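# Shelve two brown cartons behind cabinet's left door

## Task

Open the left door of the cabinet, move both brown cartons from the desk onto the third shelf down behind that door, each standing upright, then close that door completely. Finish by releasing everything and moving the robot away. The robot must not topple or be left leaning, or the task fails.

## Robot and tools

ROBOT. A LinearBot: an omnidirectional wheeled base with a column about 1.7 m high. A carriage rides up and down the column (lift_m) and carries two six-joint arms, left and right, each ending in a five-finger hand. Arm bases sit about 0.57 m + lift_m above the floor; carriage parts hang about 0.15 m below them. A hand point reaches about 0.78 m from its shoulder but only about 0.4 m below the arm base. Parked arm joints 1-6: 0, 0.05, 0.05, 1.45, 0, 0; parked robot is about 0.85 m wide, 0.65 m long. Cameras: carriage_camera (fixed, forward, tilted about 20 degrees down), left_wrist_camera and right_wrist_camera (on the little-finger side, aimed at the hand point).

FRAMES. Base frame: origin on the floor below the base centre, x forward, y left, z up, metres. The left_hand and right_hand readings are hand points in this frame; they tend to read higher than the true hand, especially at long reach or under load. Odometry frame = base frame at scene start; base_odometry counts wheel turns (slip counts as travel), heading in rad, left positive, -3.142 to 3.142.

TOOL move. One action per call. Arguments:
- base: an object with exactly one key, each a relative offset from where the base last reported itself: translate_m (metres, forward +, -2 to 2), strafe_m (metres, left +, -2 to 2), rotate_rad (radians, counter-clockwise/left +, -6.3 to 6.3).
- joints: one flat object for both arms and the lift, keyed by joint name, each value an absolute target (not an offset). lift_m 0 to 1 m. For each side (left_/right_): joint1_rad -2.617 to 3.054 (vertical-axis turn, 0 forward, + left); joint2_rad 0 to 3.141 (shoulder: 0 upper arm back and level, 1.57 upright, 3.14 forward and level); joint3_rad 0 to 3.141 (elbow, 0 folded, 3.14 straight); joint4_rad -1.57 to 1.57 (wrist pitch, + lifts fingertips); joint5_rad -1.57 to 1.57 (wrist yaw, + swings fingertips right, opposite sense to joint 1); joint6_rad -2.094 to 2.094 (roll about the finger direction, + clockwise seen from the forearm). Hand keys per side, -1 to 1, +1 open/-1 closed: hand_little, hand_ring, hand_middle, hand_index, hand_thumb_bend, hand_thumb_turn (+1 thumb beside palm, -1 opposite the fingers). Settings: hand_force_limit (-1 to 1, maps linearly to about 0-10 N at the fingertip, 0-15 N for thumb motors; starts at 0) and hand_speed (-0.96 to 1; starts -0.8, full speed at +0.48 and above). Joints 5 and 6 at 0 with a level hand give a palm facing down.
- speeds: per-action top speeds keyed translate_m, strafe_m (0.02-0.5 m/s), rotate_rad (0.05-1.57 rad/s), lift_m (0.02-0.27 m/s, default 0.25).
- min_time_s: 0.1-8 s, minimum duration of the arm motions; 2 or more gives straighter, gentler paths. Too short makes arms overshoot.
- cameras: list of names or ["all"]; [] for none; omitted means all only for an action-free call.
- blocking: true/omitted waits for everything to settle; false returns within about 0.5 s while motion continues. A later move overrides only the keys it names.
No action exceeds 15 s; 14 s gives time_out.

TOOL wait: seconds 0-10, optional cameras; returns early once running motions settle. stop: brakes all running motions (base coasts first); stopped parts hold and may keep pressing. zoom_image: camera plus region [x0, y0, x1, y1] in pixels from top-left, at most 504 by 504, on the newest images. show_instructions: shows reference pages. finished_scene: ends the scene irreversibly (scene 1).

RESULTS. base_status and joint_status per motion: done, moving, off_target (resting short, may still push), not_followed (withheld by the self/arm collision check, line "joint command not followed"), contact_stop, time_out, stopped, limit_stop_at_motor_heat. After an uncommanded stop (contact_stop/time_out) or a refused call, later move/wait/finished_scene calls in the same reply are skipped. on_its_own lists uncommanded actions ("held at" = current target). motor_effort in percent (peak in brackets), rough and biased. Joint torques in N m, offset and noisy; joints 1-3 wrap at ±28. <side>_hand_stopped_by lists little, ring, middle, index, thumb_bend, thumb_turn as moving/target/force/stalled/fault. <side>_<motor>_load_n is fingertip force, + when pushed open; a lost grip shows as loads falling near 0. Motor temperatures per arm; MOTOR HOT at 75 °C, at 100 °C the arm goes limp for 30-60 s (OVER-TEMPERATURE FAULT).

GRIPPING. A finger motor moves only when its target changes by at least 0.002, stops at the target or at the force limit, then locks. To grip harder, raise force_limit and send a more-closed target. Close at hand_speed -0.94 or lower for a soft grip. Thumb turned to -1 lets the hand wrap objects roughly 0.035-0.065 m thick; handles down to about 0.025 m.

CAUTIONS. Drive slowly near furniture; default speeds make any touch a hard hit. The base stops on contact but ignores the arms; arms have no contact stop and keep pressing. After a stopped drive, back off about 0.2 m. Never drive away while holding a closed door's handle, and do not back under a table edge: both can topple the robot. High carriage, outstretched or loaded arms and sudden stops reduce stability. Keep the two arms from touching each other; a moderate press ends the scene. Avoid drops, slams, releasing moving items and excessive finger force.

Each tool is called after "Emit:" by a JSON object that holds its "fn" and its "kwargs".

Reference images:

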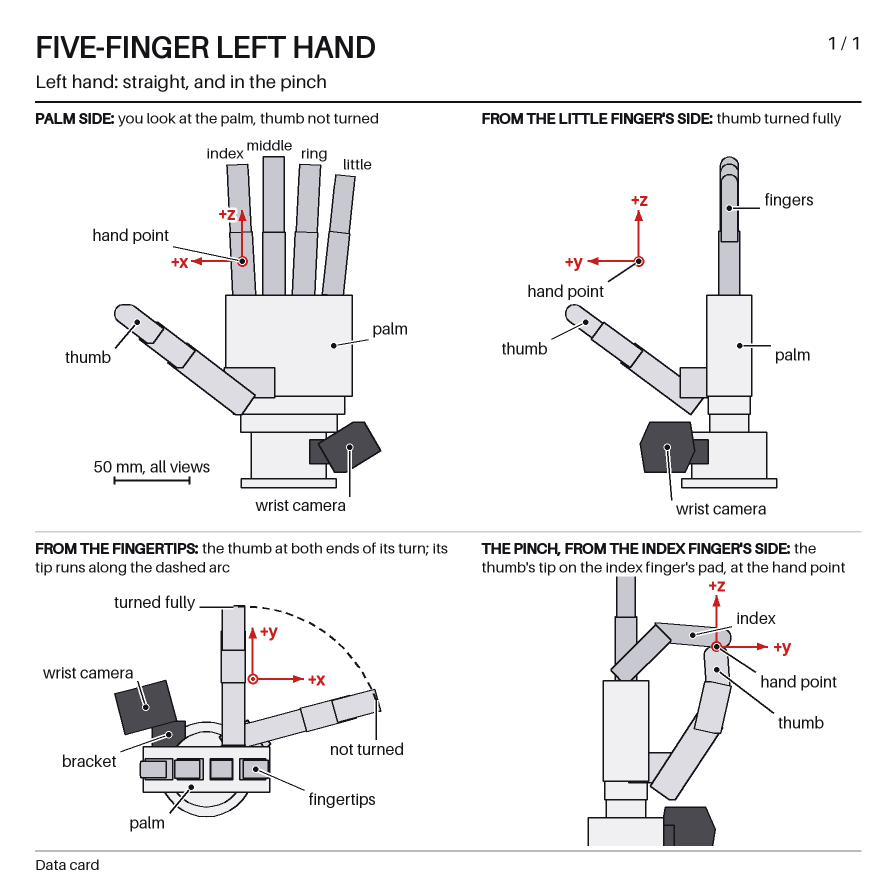

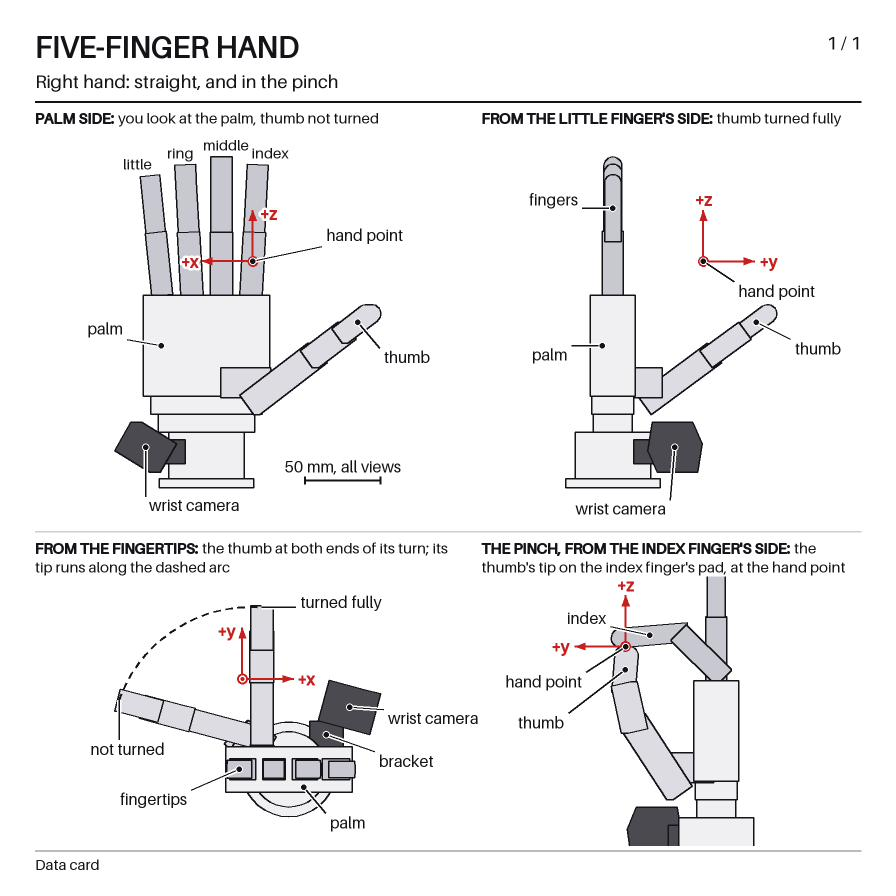

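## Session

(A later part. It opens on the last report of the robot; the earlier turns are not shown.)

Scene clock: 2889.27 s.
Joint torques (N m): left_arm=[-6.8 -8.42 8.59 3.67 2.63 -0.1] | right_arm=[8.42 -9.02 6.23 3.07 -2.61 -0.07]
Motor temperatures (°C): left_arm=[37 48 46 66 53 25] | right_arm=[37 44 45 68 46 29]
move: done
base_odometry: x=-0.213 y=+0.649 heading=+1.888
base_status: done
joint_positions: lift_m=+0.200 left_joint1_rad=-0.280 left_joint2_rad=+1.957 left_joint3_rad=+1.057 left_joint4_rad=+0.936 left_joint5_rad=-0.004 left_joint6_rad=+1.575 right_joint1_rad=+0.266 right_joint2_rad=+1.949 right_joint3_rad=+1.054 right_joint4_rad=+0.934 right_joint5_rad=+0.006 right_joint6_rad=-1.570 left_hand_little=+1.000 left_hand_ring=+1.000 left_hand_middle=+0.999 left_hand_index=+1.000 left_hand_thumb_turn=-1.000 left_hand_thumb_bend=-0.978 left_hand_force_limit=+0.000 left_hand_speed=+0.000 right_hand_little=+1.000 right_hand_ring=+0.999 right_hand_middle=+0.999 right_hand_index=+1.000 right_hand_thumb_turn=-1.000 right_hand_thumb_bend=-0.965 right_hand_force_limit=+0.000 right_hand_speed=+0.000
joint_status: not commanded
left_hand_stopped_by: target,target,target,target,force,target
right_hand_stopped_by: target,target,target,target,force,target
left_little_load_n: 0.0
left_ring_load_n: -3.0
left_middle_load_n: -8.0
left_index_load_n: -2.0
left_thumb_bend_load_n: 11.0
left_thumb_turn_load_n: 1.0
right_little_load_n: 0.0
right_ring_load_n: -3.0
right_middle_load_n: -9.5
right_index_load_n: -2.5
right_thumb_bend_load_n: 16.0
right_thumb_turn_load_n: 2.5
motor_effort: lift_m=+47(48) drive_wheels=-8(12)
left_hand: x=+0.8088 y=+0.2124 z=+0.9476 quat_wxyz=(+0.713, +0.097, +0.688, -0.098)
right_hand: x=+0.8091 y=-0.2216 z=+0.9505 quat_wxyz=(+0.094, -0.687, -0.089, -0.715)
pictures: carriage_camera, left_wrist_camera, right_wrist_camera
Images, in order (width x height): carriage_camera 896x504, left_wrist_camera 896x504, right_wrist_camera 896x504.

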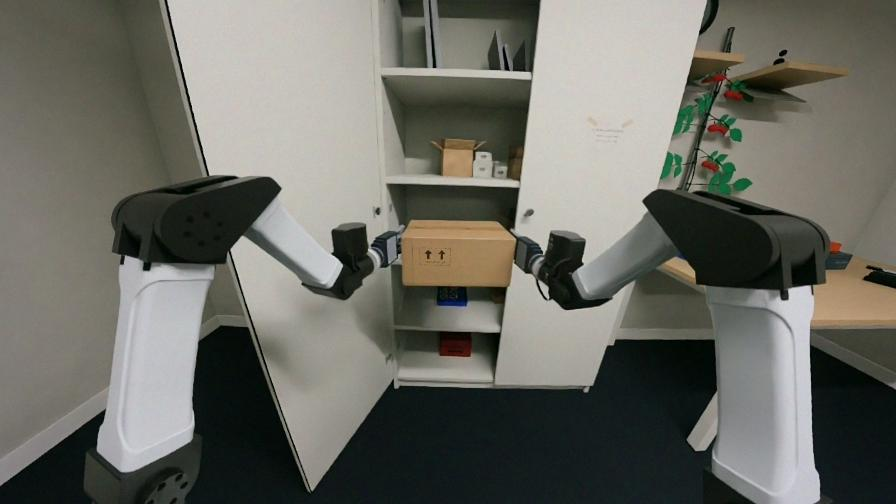

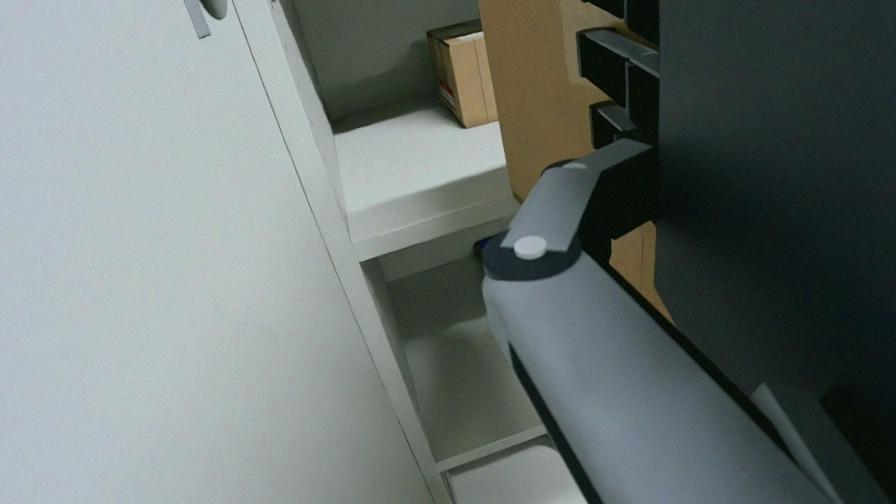

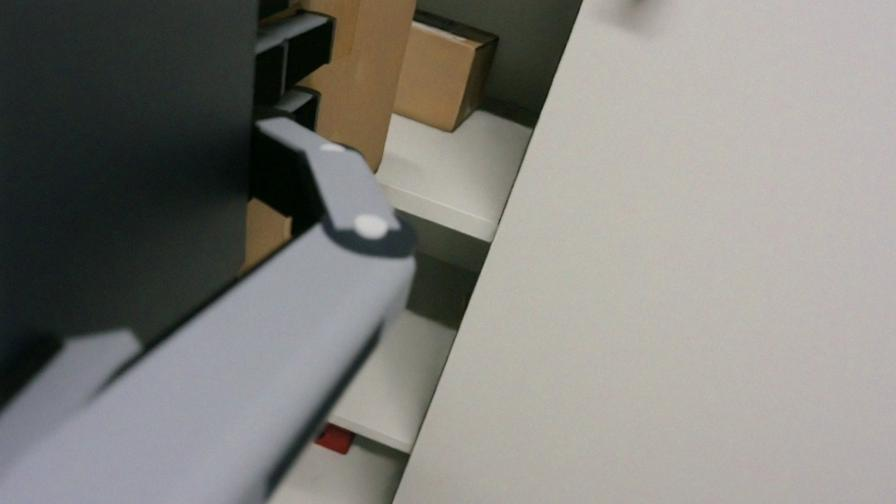

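Emit:
{"fn": "move", "kwargs": {"base": {"translate_m": 0.15}, "speeds": {"translate_m": 0.05}, "cameras": ["all"]}}

Emit:
{"fn": "zoom_image", "kwargs": {"camera": "carriage_camera", "region": [340, 130, 580, 400]}}

Scene clock: 2920.33 s.
Joint torques (N m): left_arm=[-7.05 -8.16 8.58 3.69 2.61 -0.07] | right_arm=[8.38 -8.95 6.26 3.05 -2.6 -0.06]
Motor temperatures (°C): left_arm=[37 48 45 67 54 25] | right_arm=[37 44 45 69 47 29]
move: done
base_odometry: x=-0.259 y=+0.791 heading=+1.887
base_status: done
joint_positions: lift_m=+0.200 left_joint1_rad=-0.280 left_joint2_rad=+1.957 left_joint3_rad=+1.057 left_joint4_rad=+0.935 left_joint5_rad=-0.004 left_joint6_rad=+1.575 right_joint1_rad=+0.266 right_joint2_rad=+1.949 right_joint3_rad=+1.054 right_joint4_rad=+0.933 right_joint5_rad=+0.006 right_joint6_rad=-1.570 left_hand_little=+1.000 left_hand_ring=+1.000 left_hand_middle=+0.999 left_hand_index=+1.000 left_hand_thumb_turn=-1.000 left_hand_thumb_bend=-0.978 left_hand_force_limit=+0.000 left_hand_speed=+0.000 right_hand_little=+1.000 right_hand_ring=+0.999 right_hand_middle=+0.999 right_hand_index=+1.000 right_hand_thumb_turn=-1.000 right_hand_thumb_bend=-0.965 right_hand_force_limit=+0.000 right_hand_speed=+0.000
joint_status: not commanded
left_hand_stopped_by: target,target,target,target,force,target
right_hand_stopped_by: target,target,target,target,force,target
left_little_load_n: 0.0
left_ring_load_n: -3.0
left_middle_load_n: -8.0
left_index_load_n: -2.0
left_thumb_bend_load_n: 10.5
left_thumb_turn_load_n: 1.0
right_little_load_n: 0.0
right_ring_load_n: -3.0
right_middle_load_n: -9.5
right_index_load_n: -2.0
right_thumb_bend_load_n: 16.0
right_thumb_turn_load_n: 2.0
motor_effort: lift_m=+47(48) drive_wheels=-10(17)
left_hand: x=+0.8087 y=+0.2126 z=+0.9473 quat_wxyz=(+0.712, +0.097, +0.688, -0.098)
right_hand: x=+0.8091 y=-0.2217 z=+0.9502 quat_wxyz=(+0.094, -0.688, -0.089, -0.714)
pictures: carriage_camera, left_wrist_camera, right_wrist_camera
Images, in order (width x height): carriage_camera 896x504, left_wrist_camera 896x504, right_wrist_camera 896x504.

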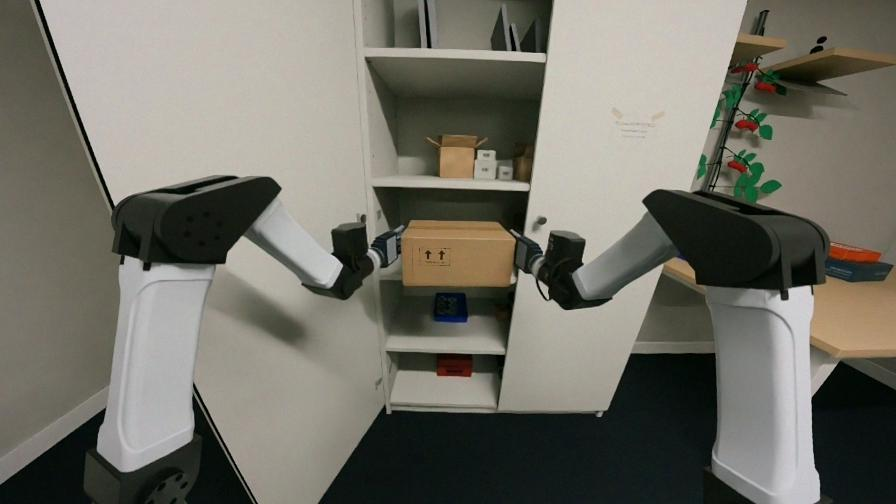

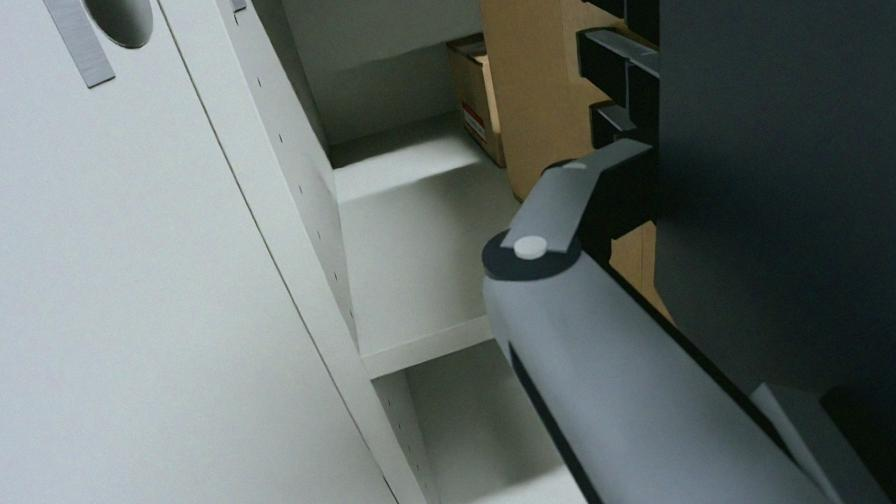

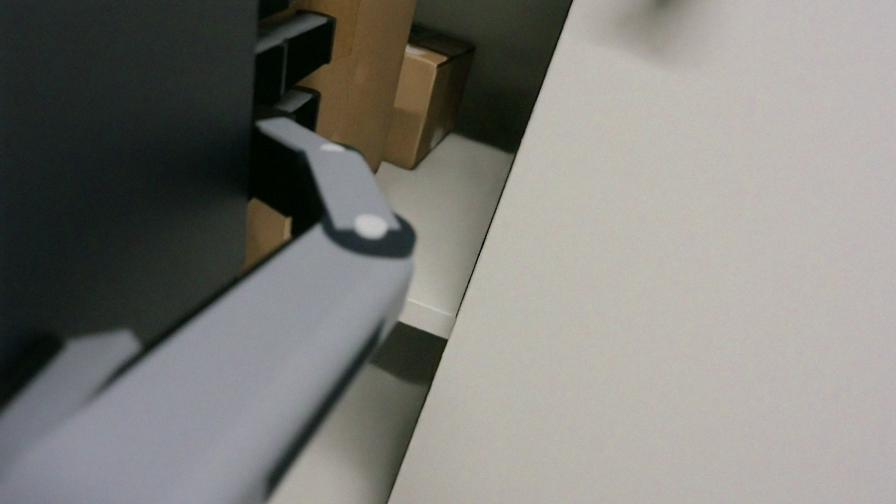

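Scaled by 1.867 from the camera's image (finer frame: 1280x720).

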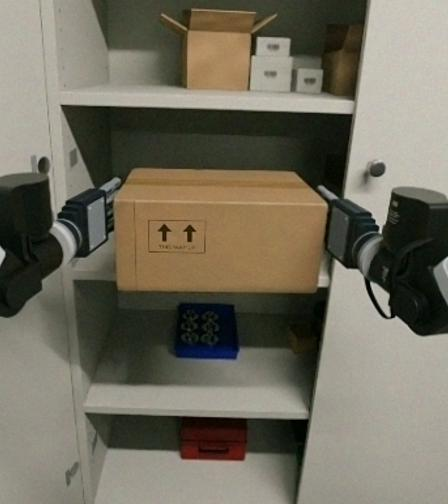

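Emit:
{"fn": "move", "kwargs": {"base": {"strafe_m": 0.022}, "speeds": {"strafe_m": 0.04}}}

Emit:
{"fn": "move", "kwargs": {"base": {"translate_m": 0.05}, "speeds": {"translate_m": 0.04}, "cameras": ["all"]}}

Emit:
{"fn": "zoom_image", "kwargs": {"camera": "carriage_camera", "region": [340, 130, 580, 400]}}

Scene clock: 2927.70 s.
Joint torques (N m): left_arm=[-7.04 -8.39 8.62 3.69 2.66 -0.03] | right_arm=[8.36 -8.88 6.52 3.05 -2.63 -0.06]
Motor temperatures (°C): left_arm=[37 48 45 67 55 25] | right_arm=[37 44 45 69 47 29]
move: done
base_odometry: x=-0.280 y=+0.785 heading=+1.886
base_status: done
joint_positions: lift_m=+0.200 left_joint1_rad=-0.282 left_joint2_rad=+1.957 left_joint3_rad=+1.057 left_joint4_rad=+0.936 left_joint5_rad=-0.005 left_joint6_rad=+1.575 right_joint1_rad=+0.266 right_joint2_rad=+1.949 right_joint3_rad=+1.053 right_joint4_rad=+0.934 right_joint5_rad=+0.010 right_joint6_rad=-1.570 left_hand_little=+1.000 left_hand_ring=+1.000 left_hand_middle=+0.999 left_hand_index=+1.000 left_hand_thumb_turn=-1.000 left_hand_thumb_bend=-0.978 left_hand_force_limit=+0.000 left_hand_speed=+0.000 right_hand_little=+1.000 right_hand_ring=+0.999 right_hand_middle=+0.999 right_hand_index=+1.000 right_hand_thumb_turn=-1.000 right_hand_thumb_bend=-0.965 right_hand_force_limit=+0.000 right_hand_speed=+0.000
joint_status: not commanded
left_hand_stopped_by: target,target,target,target,force,target
right_hand_stopped_by: target,target,target,target,force,target
left_little_load_n: 0.0
left_ring_load_n: -3.0
left_middle_load_n: -8.0
left_index_load_n: -2.0
left_thumb_bend_load_n: 11.0
left_thumb_turn_load_n: 1.0
right_little_load_n: 0.0
right_ring_load_n: -3.0
right_middle_load_n: -9.5
right_index_load_n: -2.5
right_thumb_bend_load_n: 16.0
right_thumb_turn_load_n: 2.0
motor_effort: lift_m=+47(48) drive_wheels=+4(12)
left_hand: x=+0.8085 y=+0.2118 z=+0.9474 quat_wxyz=(+0.713, +0.097, +0.688, -0.098)
right_hand: x=+0.8089 y=-0.2222 z=+0.9502 quat_wxyz=(+0.093, -0.688, -0.088, -0.715)
pictures: none

Scene clock: 2929.50 s.
Joint torques (N m): left_arm=[-6.93 -8.64 8.8 3.65 2.64 -0.02] | right_arm=[8.34 -9.17 6.48 3.07 -2.67 -0.07]
Motor temperatures (°C): left_arm=[37 48 45 67 55 25] | right_arm=[37 44 45 69 47 29]
move: done
base_odometry: x=-0.296 y=+0.832 heading=+1.887
base_status: done
joint_positions: lift_m=+0.200 left_joint1_rad=-0.282 left_joint2_rad=+1.957 left_joint3_rad=+1.057 left_joint4_rad=+0.936 left_joint5_rad=-0.005 left_joint6_rad=+1.575 right_joint1_rad=+0.266 right_joint2_rad=+1.949 right_joint3_rad=+1.053 right_joint4_rad=+0.934 right_joint5_rad=+0.010 right_joint6_rad=-1.570 left_hand_little=+1.000 left_hand_ring=+1.000 left_hand_middle=+0.999 left_hand_index=+1.000 left_hand_thumb_turn=-1.000 left_hand_thumb_bend=-0.978 left_hand_force_limit=+0.000 left_hand_speed=+0.000 right_hand_little=+1.000 right_hand_ring=+0.999 right_hand_middle=+0.999 right_hand_index=+1.000 right_hand_thumb_turn=-1.000 right_hand_thumb_bend=-0.965 right_hand_force_limit=+0.000 right_hand_speed=+0.000
joint_status: not commanded
left_hand_stopped_by: target,target,target,target,force,target
right_hand_stopped_by: target,target,target,target,force,target
left_little_load_n: 0.0
left_ring_load_n: -3.0
left_middle_load_n: -8.0
left_index_load_n: -2.0
left_thumb_bend_load_n: 11.0
left_thumb_turn_load_n: 1.0
right_little_load_n: 0.0
right_ring_load_n: -3.0
right_middle_load_n: -9.0
right_index_load_n: -2.5
right_thumb_bend_load_n: 16.0
right_thumb_turn_load_n: 2.5
motor_effort: lift_m=+46(48) drive_wheels=-6(17)
left_hand: x=+0.8085 y=+0.2116 z=+0.9476 quat_wxyz=(+0.713, +0.097, +0.688, -0.098)
right_hand: x=+0.8089 y=-0.2223 z=+0.9503 quat_wxyz=(+0.092, -0.688, -0.088, -0.715)
pictures: carriage_camera, left_wrist_camera, right_wrist_camera
Images, in order (width x height): carriage_camera 896x504, left_wrist_camera 896x504, right_wrist_camera 896x504.

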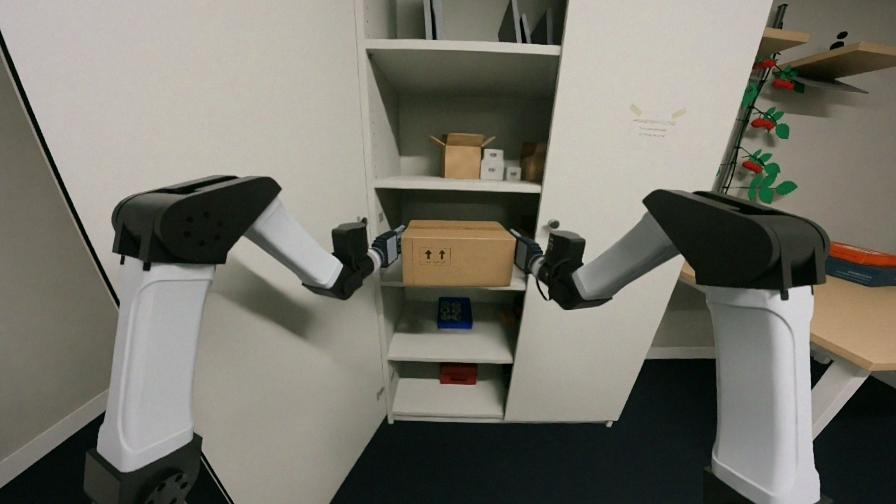

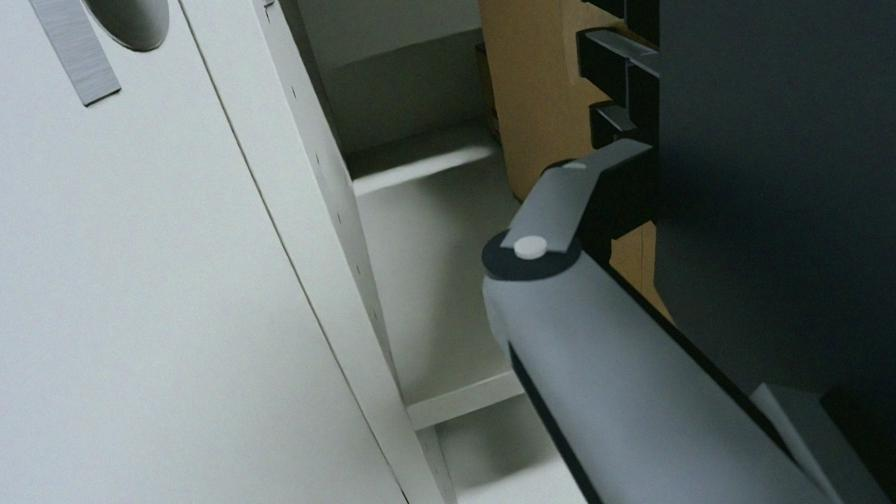

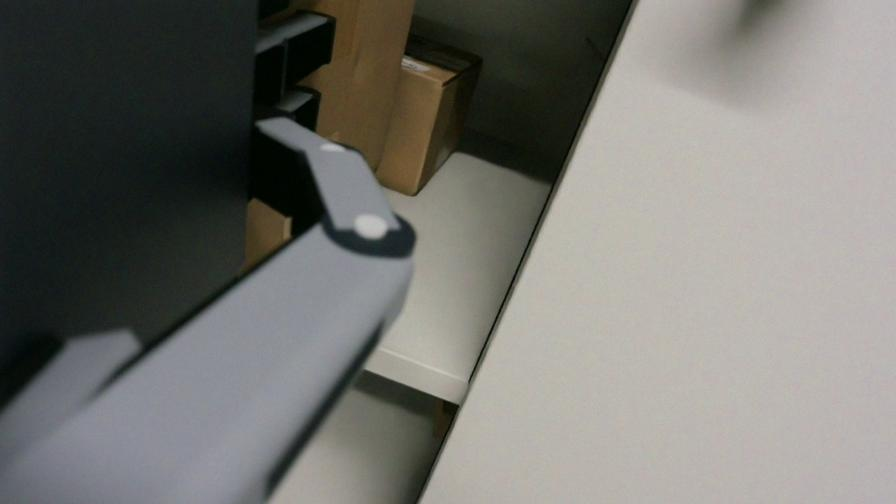

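Scaled by 1.867 from the camera's image (finer frame: 1280x720).

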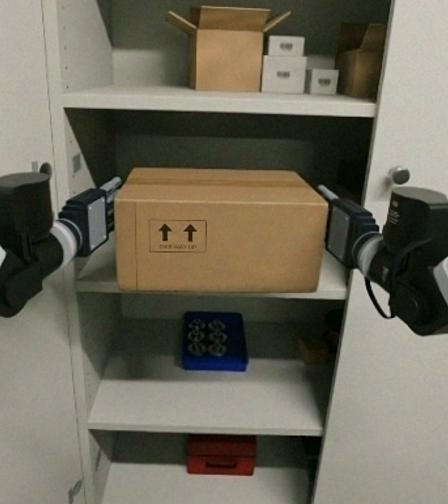

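Emit:
{"fn": "move", "kwargs": {"base": {"translate_m": 0.03}, "joints": {"lift_m": 0.17}, "speeds": {"translate_m": 0.04, "lift_m": 0.02}}}

Emit:
{"fn": "move", "kwargs": {"joints": {"lift_m": 0.155}, "speeds": {"lift_m": 0.02}, "cameras": ["all"]}}

Emit:
{"fn": "zoom_image", "kwargs": {"camera": "carriage_camera", "region": [340, 130, 580, 400]}}

Scene clock: 2936.90 s.
Joint torques (N m): left_arm=[-6.69 -8.28 8.7 3.7 2.62 -0.04] | right_arm=[8.35 -8.96 6.39 3.07 -2.64 -0.04]
Motor temperatures (°C): left_arm=[37 48 45 68 55 25] | right_arm=[37 44 46 69 48 29]
move: done
base_odometry: x=-0.305 y=+0.861 heading=+1.888
base_status: done
joint_positions: lift_m=+0.170 left_joint1_rad=-0.282 left_joint2_rad=+1.957 left_joint3_rad=+1.057 left_joint4_rad=+0.933 left_joint5_rad=-0.005 left_joint6_rad=+1.575 right_joint1_rad=+0.266 right_joint2_rad=+1.949 right_joint3_rad=+1.053 right_joint4_rad=+0.931 right_joint5_rad=+0.010 right_joint6_rad=-1.570 left_hand_little=+1.000 left_hand_ring=+1.000 left_hand_middle=+0.999 left_hand_index=+1.000 left_hand_thumb_turn=-1.000 left_hand_thumb_bend=-0.978 left_hand_force_limit=+0.000 left_hand_speed=+0.000 right_hand_little=+1.000 right_hand_ring=+0.999 right_hand_middle=+0.999 right_hand_index=+1.000 right_hand_thumb_turn=-1.000 right_hand_thumb_bend=-0.965 right_hand_force_limit=+0.000 right_hand_speed=+0.000
joint_status: all done
left_hand_stopped_by: target,target,target,target,force,target
right_hand_stopped_by: target,target,target,target,force,target
left_little_load_n: 0.0
left_ring_load_n: -3.0
left_middle_load_n: -8.0
left_index_load_n: -2.0
left_thumb_bend_load_n: 10.5
left_thumb_turn_load_n: 1.5
right_little_load_n: 0.0
right_ring_load_n: -3.5
right_middle_load_n: -9.0
right_index_load_n: -2.0
right_thumb_bend_load_n: 16.0
right_thumb_turn_load_n: 2.0
motor_effort: lift_m=+44(45) drive_wheels=-7(17)
left_hand: x=+0.8084 y=+0.2117 z=+0.9170 quat_wxyz=(+0.712, +0.097, +0.689, -0.098)
right_hand: x=+0.8088 y=-0.2224 z=+0.9197 quat_wxyz=(+0.092, -0.689, -0.088, -0.714)
pictures: none

Scene clock: 2938.00 s.
Joint torques (N m): left_arm=[-6.9 -8.47 8.61 3.68 2.61 -0.06] | right_arm=[8.34 -8.7 6.38 3.03 -2.63 -0.08]
Motor temperatures (°C): left_arm=[37 48 45 68 55 25] | right_arm=[37 44 46 70 48 29]
move: done
base_odometry: x=-0.305 y=+0.861 heading=+1.888
base_status: not commanded
joint_positions: lift_m=+0.155 left_joint1_rad=-0.282 left_joint2_rad=+1.957 left_joint3_rad=+1.057 left_joint4_rad=+0.934 left_joint5_rad=-0.005 left_joint6_rad=+1.575 right_joint1_rad=+0.266 right_joint2_rad=+1.949 right_joint3_rad=+1.053 right_joint4_rad=+0.932 right_joint5_rad=+0.010 right_joint6_rad=-1.570 left_hand_little=+1.000 left_hand_ring=+1.000 left_hand_middle=+0.999 left_hand_index=+1.000 left_hand_thumb_turn=-1.000 left_hand_thumb_bend=-0.978 left_hand_force_limit=+0.000 left_hand_speed=+0.000 right_hand_little=+1.000 right_hand_ring=+0.999 right_hand_middle=+0.999 right_hand_index=+1.000 right_hand_thumb_turn=-1.000 right_hand_thumb_bend=-0.965 right_hand_force_limit=+0.000 right_hand_speed=+0.000
joint_status: all done
left_hand_stopped_by: target,target,target,target,force,target
right_hand_stopped_by: target,target,target,target,force,target
left_little_load_n: -0.5
left_ring_load_n: -2.5
left_middle_load_n: -8.0
left_index_load_n: -2.0
left_thumb_bend_load_n: 10.5
left_thumb_turn_load_n: 1.0
right_little_load_n: 0.0
right_ring_load_n: -3.0
right_middle_load_n: -9.0
right_index_load_n: -2.5
right_thumb_bend_load_n: 16.0
right_thumb_turn_load_n: 2.5
motor_effort: lift_m=+44(45) drive_wheels=-7(7)
left_hand: x=+0.8084 y=+0.2117 z=+0.9021 quat_wxyz=(+0.712, +0.097, +0.689, -0.098)
right_hand: x=+0.8089 y=-0.2224 z=+0.9048 quat_wxyz=(+0.092, -0.688, -0.088, -0.714)
pictures: carriage_camera, left_wrist_camera, right_wrist_camera
Images, in order (width x height): carriage_camera 896x504, left_wrist_camera 896x504, right_wrist_camera 896x504.

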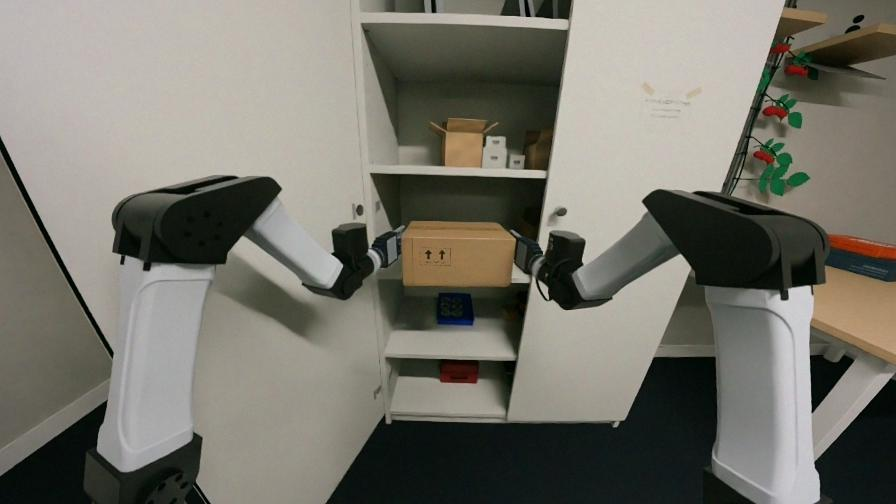

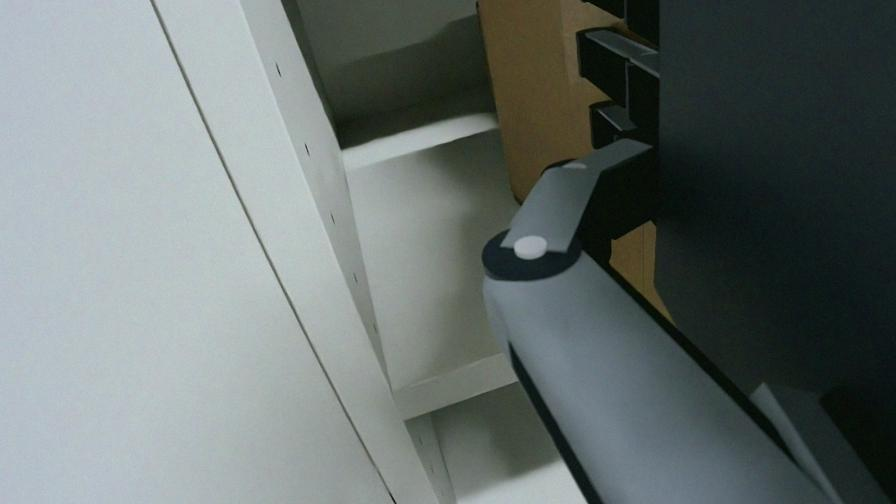

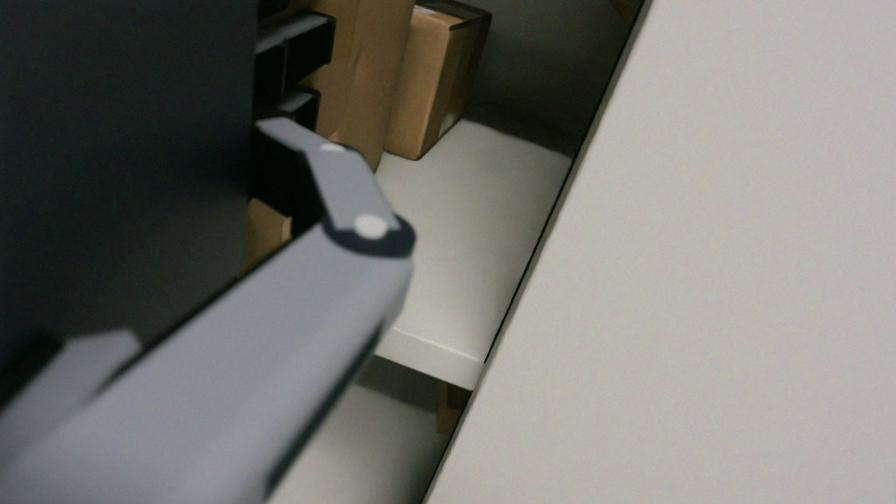

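Scaled by 1.867 from the camera's image (finer frame: 1280x720).

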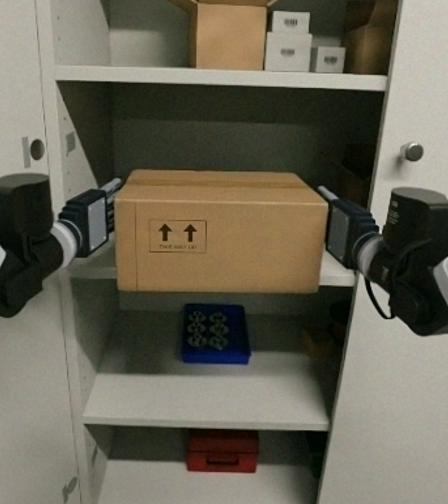

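Emit:
{"fn": "move", "kwargs": {"joints": {"lift_m": 0.147}, "speeds": {"lift_m": 0.02}}}

Emit:
{"fn": "move", "kwargs": {"joints": {"lift_m": 0.14}, "speeds": {"lift_m": 0.02}}}

Scene clock: 2943.03 s.
Joint torques (N m): left_arm=[-6.98 -8.53 8.69 3.66 2.62 -0.02] | right_arm=[8.32 -8.98 6.57 3.05 -2.64 -0.07]
Motor temperatures (°C): left_arm=[37 48 45 68 55 25] | right_arm=[37 44 46 69 48 29]
move: done
base_odometry: x=-0.305 y=+0.861 heading=+1.888
base_status: not commanded
joint_positions: lift_m=+0.147 left_joint1_rad=-0.282 left_joint2_rad=+1.957 left_joint3_rad=+1.057 left_joint4_rad=+0.934 left_joint5_rad=-0.005 left_joint6_rad=+1.575 right_joint1_rad=+0.266 right_joint2_rad=+1.949 right_joint3_rad=+1.053 right_joint4_rad=+0.933 right_joint5_rad=+0.010 right_joint6_rad=-1.570 left_hand_little=+1.000 left_hand_ring=+1.000 left_hand_middle=+0.999 left_hand_index=+1.000 left_hand_thumb_turn=-1.000 left_hand_thumb_bend=-0.978 left_hand_force_limit=+0.000 left_hand_speed=+0.000 right_hand_little=+1.000 right_hand_ring=+0.999 right_hand_middle=+0.999 right_hand_index=+1.000 right_hand_thumb_turn=-1.000 right_hand_thumb_bend=-0.965 right_hand_force_limit=+0.000 right_hand_speed=+0.000
joint_status: all done
left_hand_stopped_by: target,target,target,target,force,target
right_hand_stopped_by: target,target,target,target,force,target
left_little_load_n: 0.0
left_ring_load_n: -3.0
left_middle_load_n: -8.0
left_index_load_n: -2.5
left_thumb_bend_load_n: 10.5
left_thumb_turn_load_n: 1.5
right_little_load_n: 0.0
right_ring_load_n: -3.5
right_middle_load_n: -9.5
right_index_load_n: -2.0
right_thumb_bend_load_n: 16.0
right_thumb_turn_load_n: 2.5
motor_effort: lift_m=+43(45) drive_wheels=-6(7)
left_hand: x=+0.8085 y=+0.2117 z=+0.8942 quat_wxyz=(+0.712, +0.097, +0.688, -0.098)
right_hand: x=+0.8089 y=-0.2224 z=+0.8971 quat_wxyz=(+0.092, -0.688, -0.088, -0.714)
pictures: none

Scene clock: 2943.70 s.
Joint torques (N m): left_arm=[-6.82 -8.46 8.44 3.63 2.65 -0.03] | right_arm=[8.12 -9.05 6.31 3.01 -2.62 -0.07]
Motor temperatures (°C): left_arm=[37 48 45 68 55 25] | right_arm=[37 44 46 69 48 29]
move: done
base_odometry: x=-0.305 y=+0.861 heading=+1.888
base_status: not commanded
joint_positions: lift_m=+0.140 left_joint1_rad=-0.282 left_joint2_rad=+1.957 left_joint3_rad=+1.057 left_joint4_rad=+0.944 left_joint5_rad=-0.005 left_joint6_rad=+1.575 right_joint1_rad=+0.266 right_joint2_rad=+1.949 right_joint3_rad=+1.053 right_joint4_rad=+0.940 right_joint5_rad=+0.010 right_joint6_rad=-1.570 left_hand_little=+1.000 left_hand_ring=+1.000 left_hand_middle=+0.999 left_hand_index=+1.000 left_hand_thumb_turn=-1.000 left_hand_thumb_bend=-0.978 left_hand_force_limit=+0.000 left_hand_speed=+0.000 right_hand_little=+1.000 right_hand_ring=+0.999 right_hand_middle=+0.999 right_hand_index=+1.000 right_hand_thumb_turn=-1.000 right_hand_thumb_bend=-0.965 right_hand_force_limit=+0.000 right_hand_speed=+0.000
joint_status: all done
left_hand_stopped_by: target,target,target,target,force,target
right_hand_stopped_by: target,target,target,target,force,target
left_little_load_n: 0.0
left_ring_load_n: -2.5
left_middle_load_n: -8.0
left_index_load_n: -2.5
left_thumb_bend_load_n: 11.0
left_thumb_turn_load_n: 1.0
right_little_load_n: 0.0
right_ring_load_n: -3.5
right_middle_load_n: -9.0
right_index_load_n: -2.0
right_thumb_bend_load_n: 16.0
right_thumb_turn_load_n: 2.5
motor_effort: lift_m=+44(46) drive_wheels=-7(7)
left_hand: x=+0.8086 y=+0.2116 z=+0.8897 quat_wxyz=(+0.715, +0.097, +0.685, -0.098)
right_hand: x=+0.8090 y=-0.2223 z=+0.8920 quat_wxyz=(+0.093, -0.686, -0.088, -0.717)
pictures: none

Emit:
{"fn": "move", "kwargs": {"joints": {"lift_m": 0.13}, "speeds": {"lift_m": 0.02}}}

Emit:
{"fn": "move", "kwargs": {"joints": {"lift_m": 0.122, "left_joint4_rad": 1.02, "right_joint4_rad": 1.02}, "speeds": {"lift_m": 0.02}, "min_time_s": 1, "cameras": ["carriage_camera"]}}

Emit:
{"fn": "zoom_image", "kwargs": {"camera": "carriage_camera", "region": [340, 130, 580, 400]}}

Scene clock: 2948.97 s.
Joint torques (N m): left_arm=[-6.79 -8.25 8.65 3.33 2.63 -0.06] | right_arm=[8.29 -8.9 6.39 2.82 -2.61 -0.07]
Motor temperatures (°C): left_arm=[37 48 45 68 55 25] | right_arm=[37 44 46 71 48 29]
move: done
base_odometry: x=-0.305 y=+0.861 heading=+1.888
base_status: not commanded
joint_positions: lift_m=+0.130 left_joint1_rad=-0.282 left_joint2_rad=+1.957 left_joint3_rad=+1.057 left_joint4_rad=+0.963 left_joint5_rad=-0.005 left_joint6_rad=+1.576 right_joint1_rad=+0.266 right_joint2_rad=+1.949 right_joint3_rad=+1.053 right_joint4_rad=+0.959 right_joint5_rad=+0.010 right_joint6_rad=-1.570 left_hand_little=+1.000 left_hand_ring=+1.000 left_hand_middle=+0.999 left_hand_index=+1.000 left_hand_thumb_turn=-1.000 left_hand_thumb_bend=-0.978 left_hand_force_limit=+0.000 left_hand_speed=+0.000 right_hand_little=+1.000 right_hand_ring=+0.999 right_hand_middle=+0.999 right_hand_index=+1.000 right_hand_thumb_turn=-1.000 right_hand_thumb_bend=-0.965 right_hand_force_limit=+0.000 right_hand_speed=+0.000
joint_status: all done
left_hand_stopped_by: target,target,target,target,force,target
right_hand_stopped_by: target,target,target,target,force,target
left_little_load_n: 0.0
left_ring_load_n: -2.0
left_middle_load_n: -8.0
left_index_load_n: -3.0
left_thumb_bend_load_n: 11.0
left_thumb_turn_load_n: 1.0
right_little_load_n: 0.0
right_ring_load_n: -3.0
right_middle_load_n: -9.0
right_index_load_n: -2.5
right_thumb_bend_load_n: 16.0
right_thumb_turn_load_n: 2.5
motor_effort: lift_m=+44(44) drive_wheels=-6(7)
left_hand: x=+0.8090 y=+0.2116 z=+0.8852 quat_wxyz=(+0.722, +0.096, +0.678, -0.099)
right_hand: x=+0.8093 y=-0.2222 z=+0.8871 quat_wxyz=(+0.094, -0.679, -0.087, -0.723)
pictures: none

Scene clock: 2950.27 s.
Joint torques (N m): left_arm=[-6.93 -8.57 8.5 2.83 2.66 -0.04] | right_arm=[8.42 -8.9 6.39 2.34 -2.63 -0.08]
Motor temperatures (°C): left_arm=[37 48 45 68 55 25] | right_arm=[37 44 46 70 48 29]
move: off_target
base_odometry: x=-0.305 y=+0.861 heading=+1.888
base_status: not commanded
joint_positions: lift_m=+0.122 left_joint1_rad=-0.282 left_joint2_rad=+1.957 left_joint3_rad=+1.057 left_joint4_rad=+0.983 left_joint5_rad=-0.005 left_joint6_rad=+1.578 right_joint1_rad=+0.266 right_joint2_rad=+1.949 right_joint3_rad=+1.053 right_joint4_rad=+0.977 right_joint5_rad=+0.010 right_joint6_rad=-1.570 left_hand_little=+1.000 left_hand_ring=+1.000 left_hand_middle=+0.999 left_hand_index=+1.000 left_hand_thumb_turn=-1.000 left_hand_thumb_bend=-0.978 left_hand_force_limit=+0.000 left_hand_speed=+0.000 right_hand_little=+1.000 right_hand_ring=+1.000 right_hand_middle=+0.999 right_hand_index=+1.000 right_hand_thumb_turn=-1.000 right_hand_thumb_bend=-0.965 right_hand_force_limit=+0.000 right_hand_speed=+0.000
joint_status: right_joint4_rad off_target (ended at +0.977, target +1.020); the others done
left_hand_stopped_by: target,target,target,target,force,target
right_hand_stopped_by: target,target,target,target,force,target
left_little_load_n: 0.0
left_ring_load_n: -1.5
left_middle_load_n: -8.0
left_index_load_n: -3.5
left_thumb_bend_load_n: 11.0
left_thumb_turn_load_n: 1.0
right_little_load_n: 0.0
right_ring_load_n: -2.0
right_middle_load_n: -9.5
right_index_load_n: -3.5
right_thumb_bend_load_n: 16.0
right_thumb_turn_load_n: 2.5
motor_effort: lift_m=+43(44) drive_wheels=-7(7)
left_hand: x=+0.8092 y=+0.2116 z=+0.8826 quat_wxyz=(+0.729, +0.096, +0.671, -0.099)
right_hand: x=+0.8095 y=-0.2222 z=+0.8842 quat_wxyz=(+0.094, -0.672, -0.086, -0.729)
Images, in order (width x height): carriage_camera 896x504.

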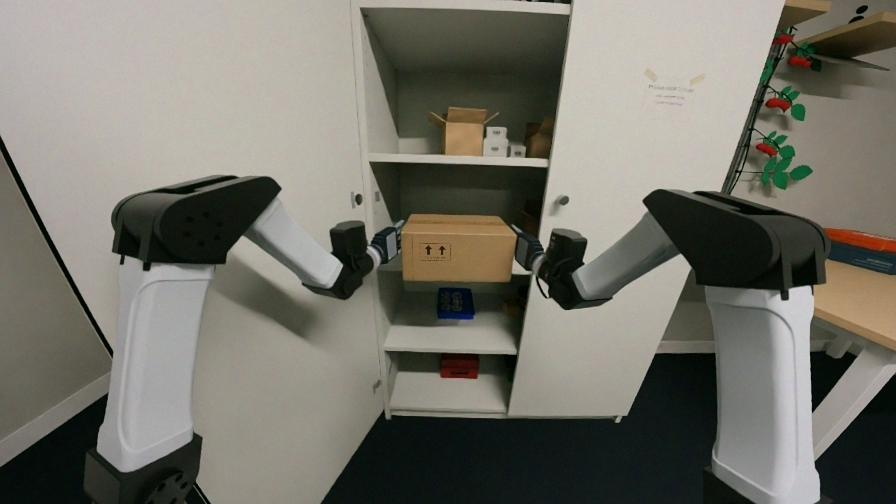

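Scaled by 1.867 from the camera's image (finer frame: 1280x720).

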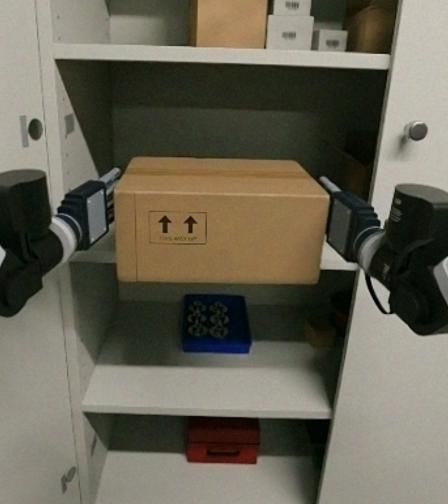

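Emit:
{"fn": "move", "kwargs": {"base": {"translate_m": 0.03}, "joints": {"lift_m": 0.128}, "speeds": {"translate_m": 0.03, "lift_m": 0.02}, "cameras": ["all"]}}

Emit:
{"fn": "zoom_image", "kwargs": {"camera": "carriage_camera", "region": [340, 130, 580, 400]}}

Scene clock: 2961.77 s.
Joint torques (N m): left_arm=[-6.8 -8.35 8.66 2.97 2.66 -0.04] | right_arm=[8.38 -8.81 6.5 2.54 -2.63 -0.08]
Motor temperatures (°C): left_arm=[37 48 45 65 56 25] | right_arm=[37 44 46 68 48 29]
move: done
base_odometry: x=-0.315 y=+0.889 heading=+1.888
base_status: done
joint_positions: lift_m=+0.128 left_joint1_rad=-0.282 left_joint2_rad=+1.957 left_joint3_rad=+1.057 left_joint4_rad=+0.967 left_joint5_rad=-0.005 left_joint6_rad=+1.578 right_joint1_rad=+0.266 right_joint2_rad=+1.949 right_joint3_rad=+1.053 right_joint4_rad=+0.962 right_joint5_rad=+0.010 right_joint6_rad=-1.570 left_hand_little=+1.000 left_hand_ring=+1.000 left_hand_middle=+0.999 left_hand_index=+1.000 left_hand_thumb_turn=-1.000 left_hand_thumb_bend=-0.978 left_hand_force_limit=+0.000 left_hand_speed=+0.000 right_hand_little=+1.000 right_hand_ring=+1.000 right_hand_middle=+0.999 right_hand_index=+1.000 right_hand_thumb_turn=-1.000 right_hand_thumb_bend=-0.965 right_hand_force_limit=+0.000 right_hand_speed=+0.000
joint_status: all done
left_hand_stopped_by: target,target,target,target,force,target
right_hand_stopped_by: target,target,target,target,force,target
left_little_load_n: 0.0
left_ring_load_n: -2.0
left_middle_load_n: -8.0
left_index_load_n: -3.0
left_thumb_bend_load_n: 11.0
left_thumb_turn_load_n: 1.0
right_little_load_n: 0.0
right_ring_load_n: -3.0
right_middle_load_n: -9.0
right_index_load_n: -3.0
right_thumb_bend_load_n: 16.0
right_thumb_turn_load_n: 2.0
motor_effort: lift_m=+47(50) drive_wheels=+5(16)
left_hand: x=+0.8090 y=+0.2115 z=+0.8840 quat_wxyz=(+0.723, +0.097, +0.677, -0.099)
right_hand: x=+0.8093 y=-0.2222 z=+0.8857 quat_wxyz=(+0.094, -0.678, -0.087, -0.724)
pictures: carriage_camera, left_wrist_camera, right_wrist_camera
Images, in order (width x height): carriage_camera 896x504, left_wrist_camera 896x504, right_wrist_camera 896x504.

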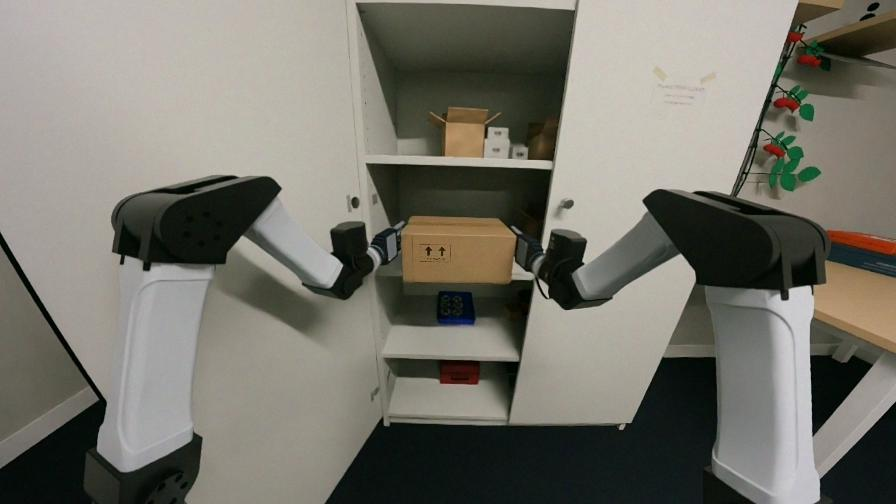

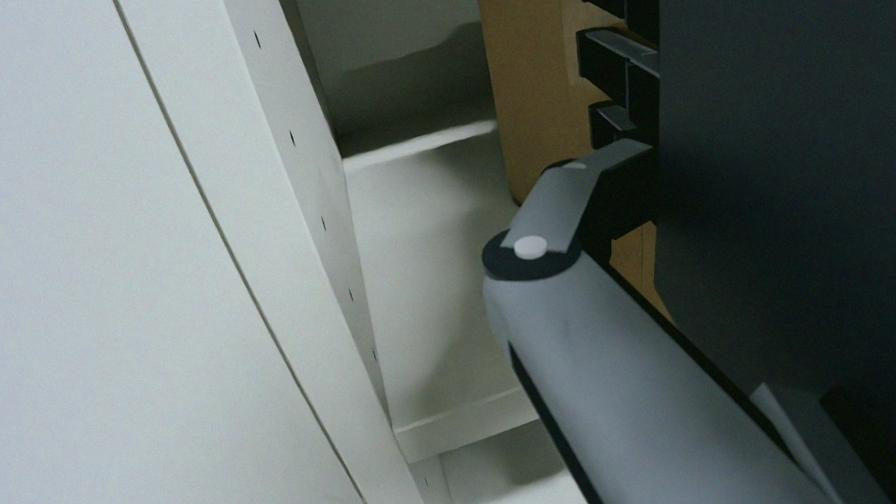

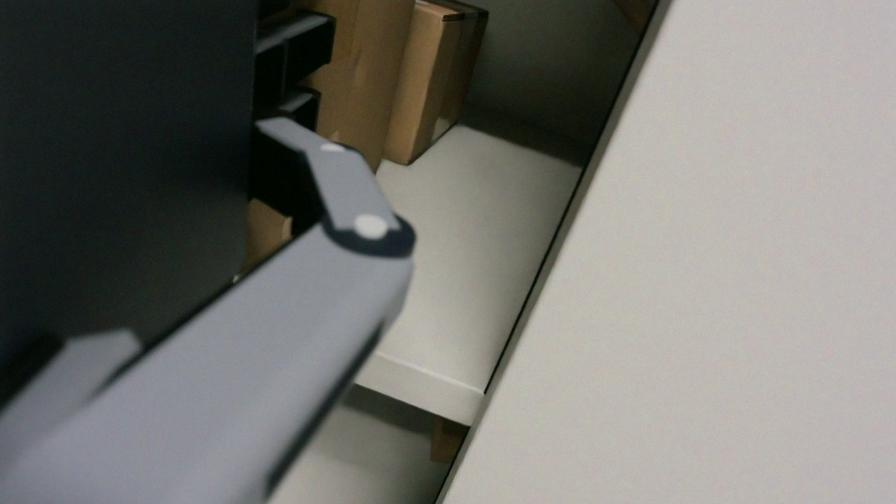

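Scaled by 1.867 from the camera's image (finer frame: 1280x720).

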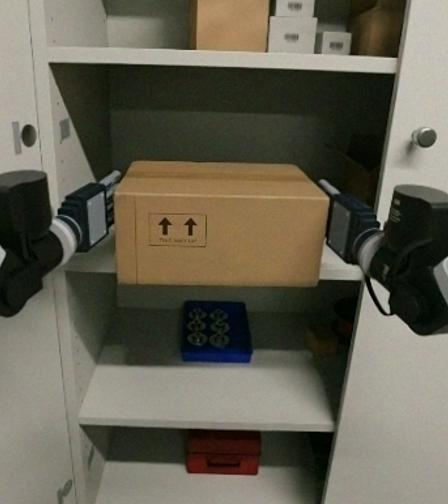

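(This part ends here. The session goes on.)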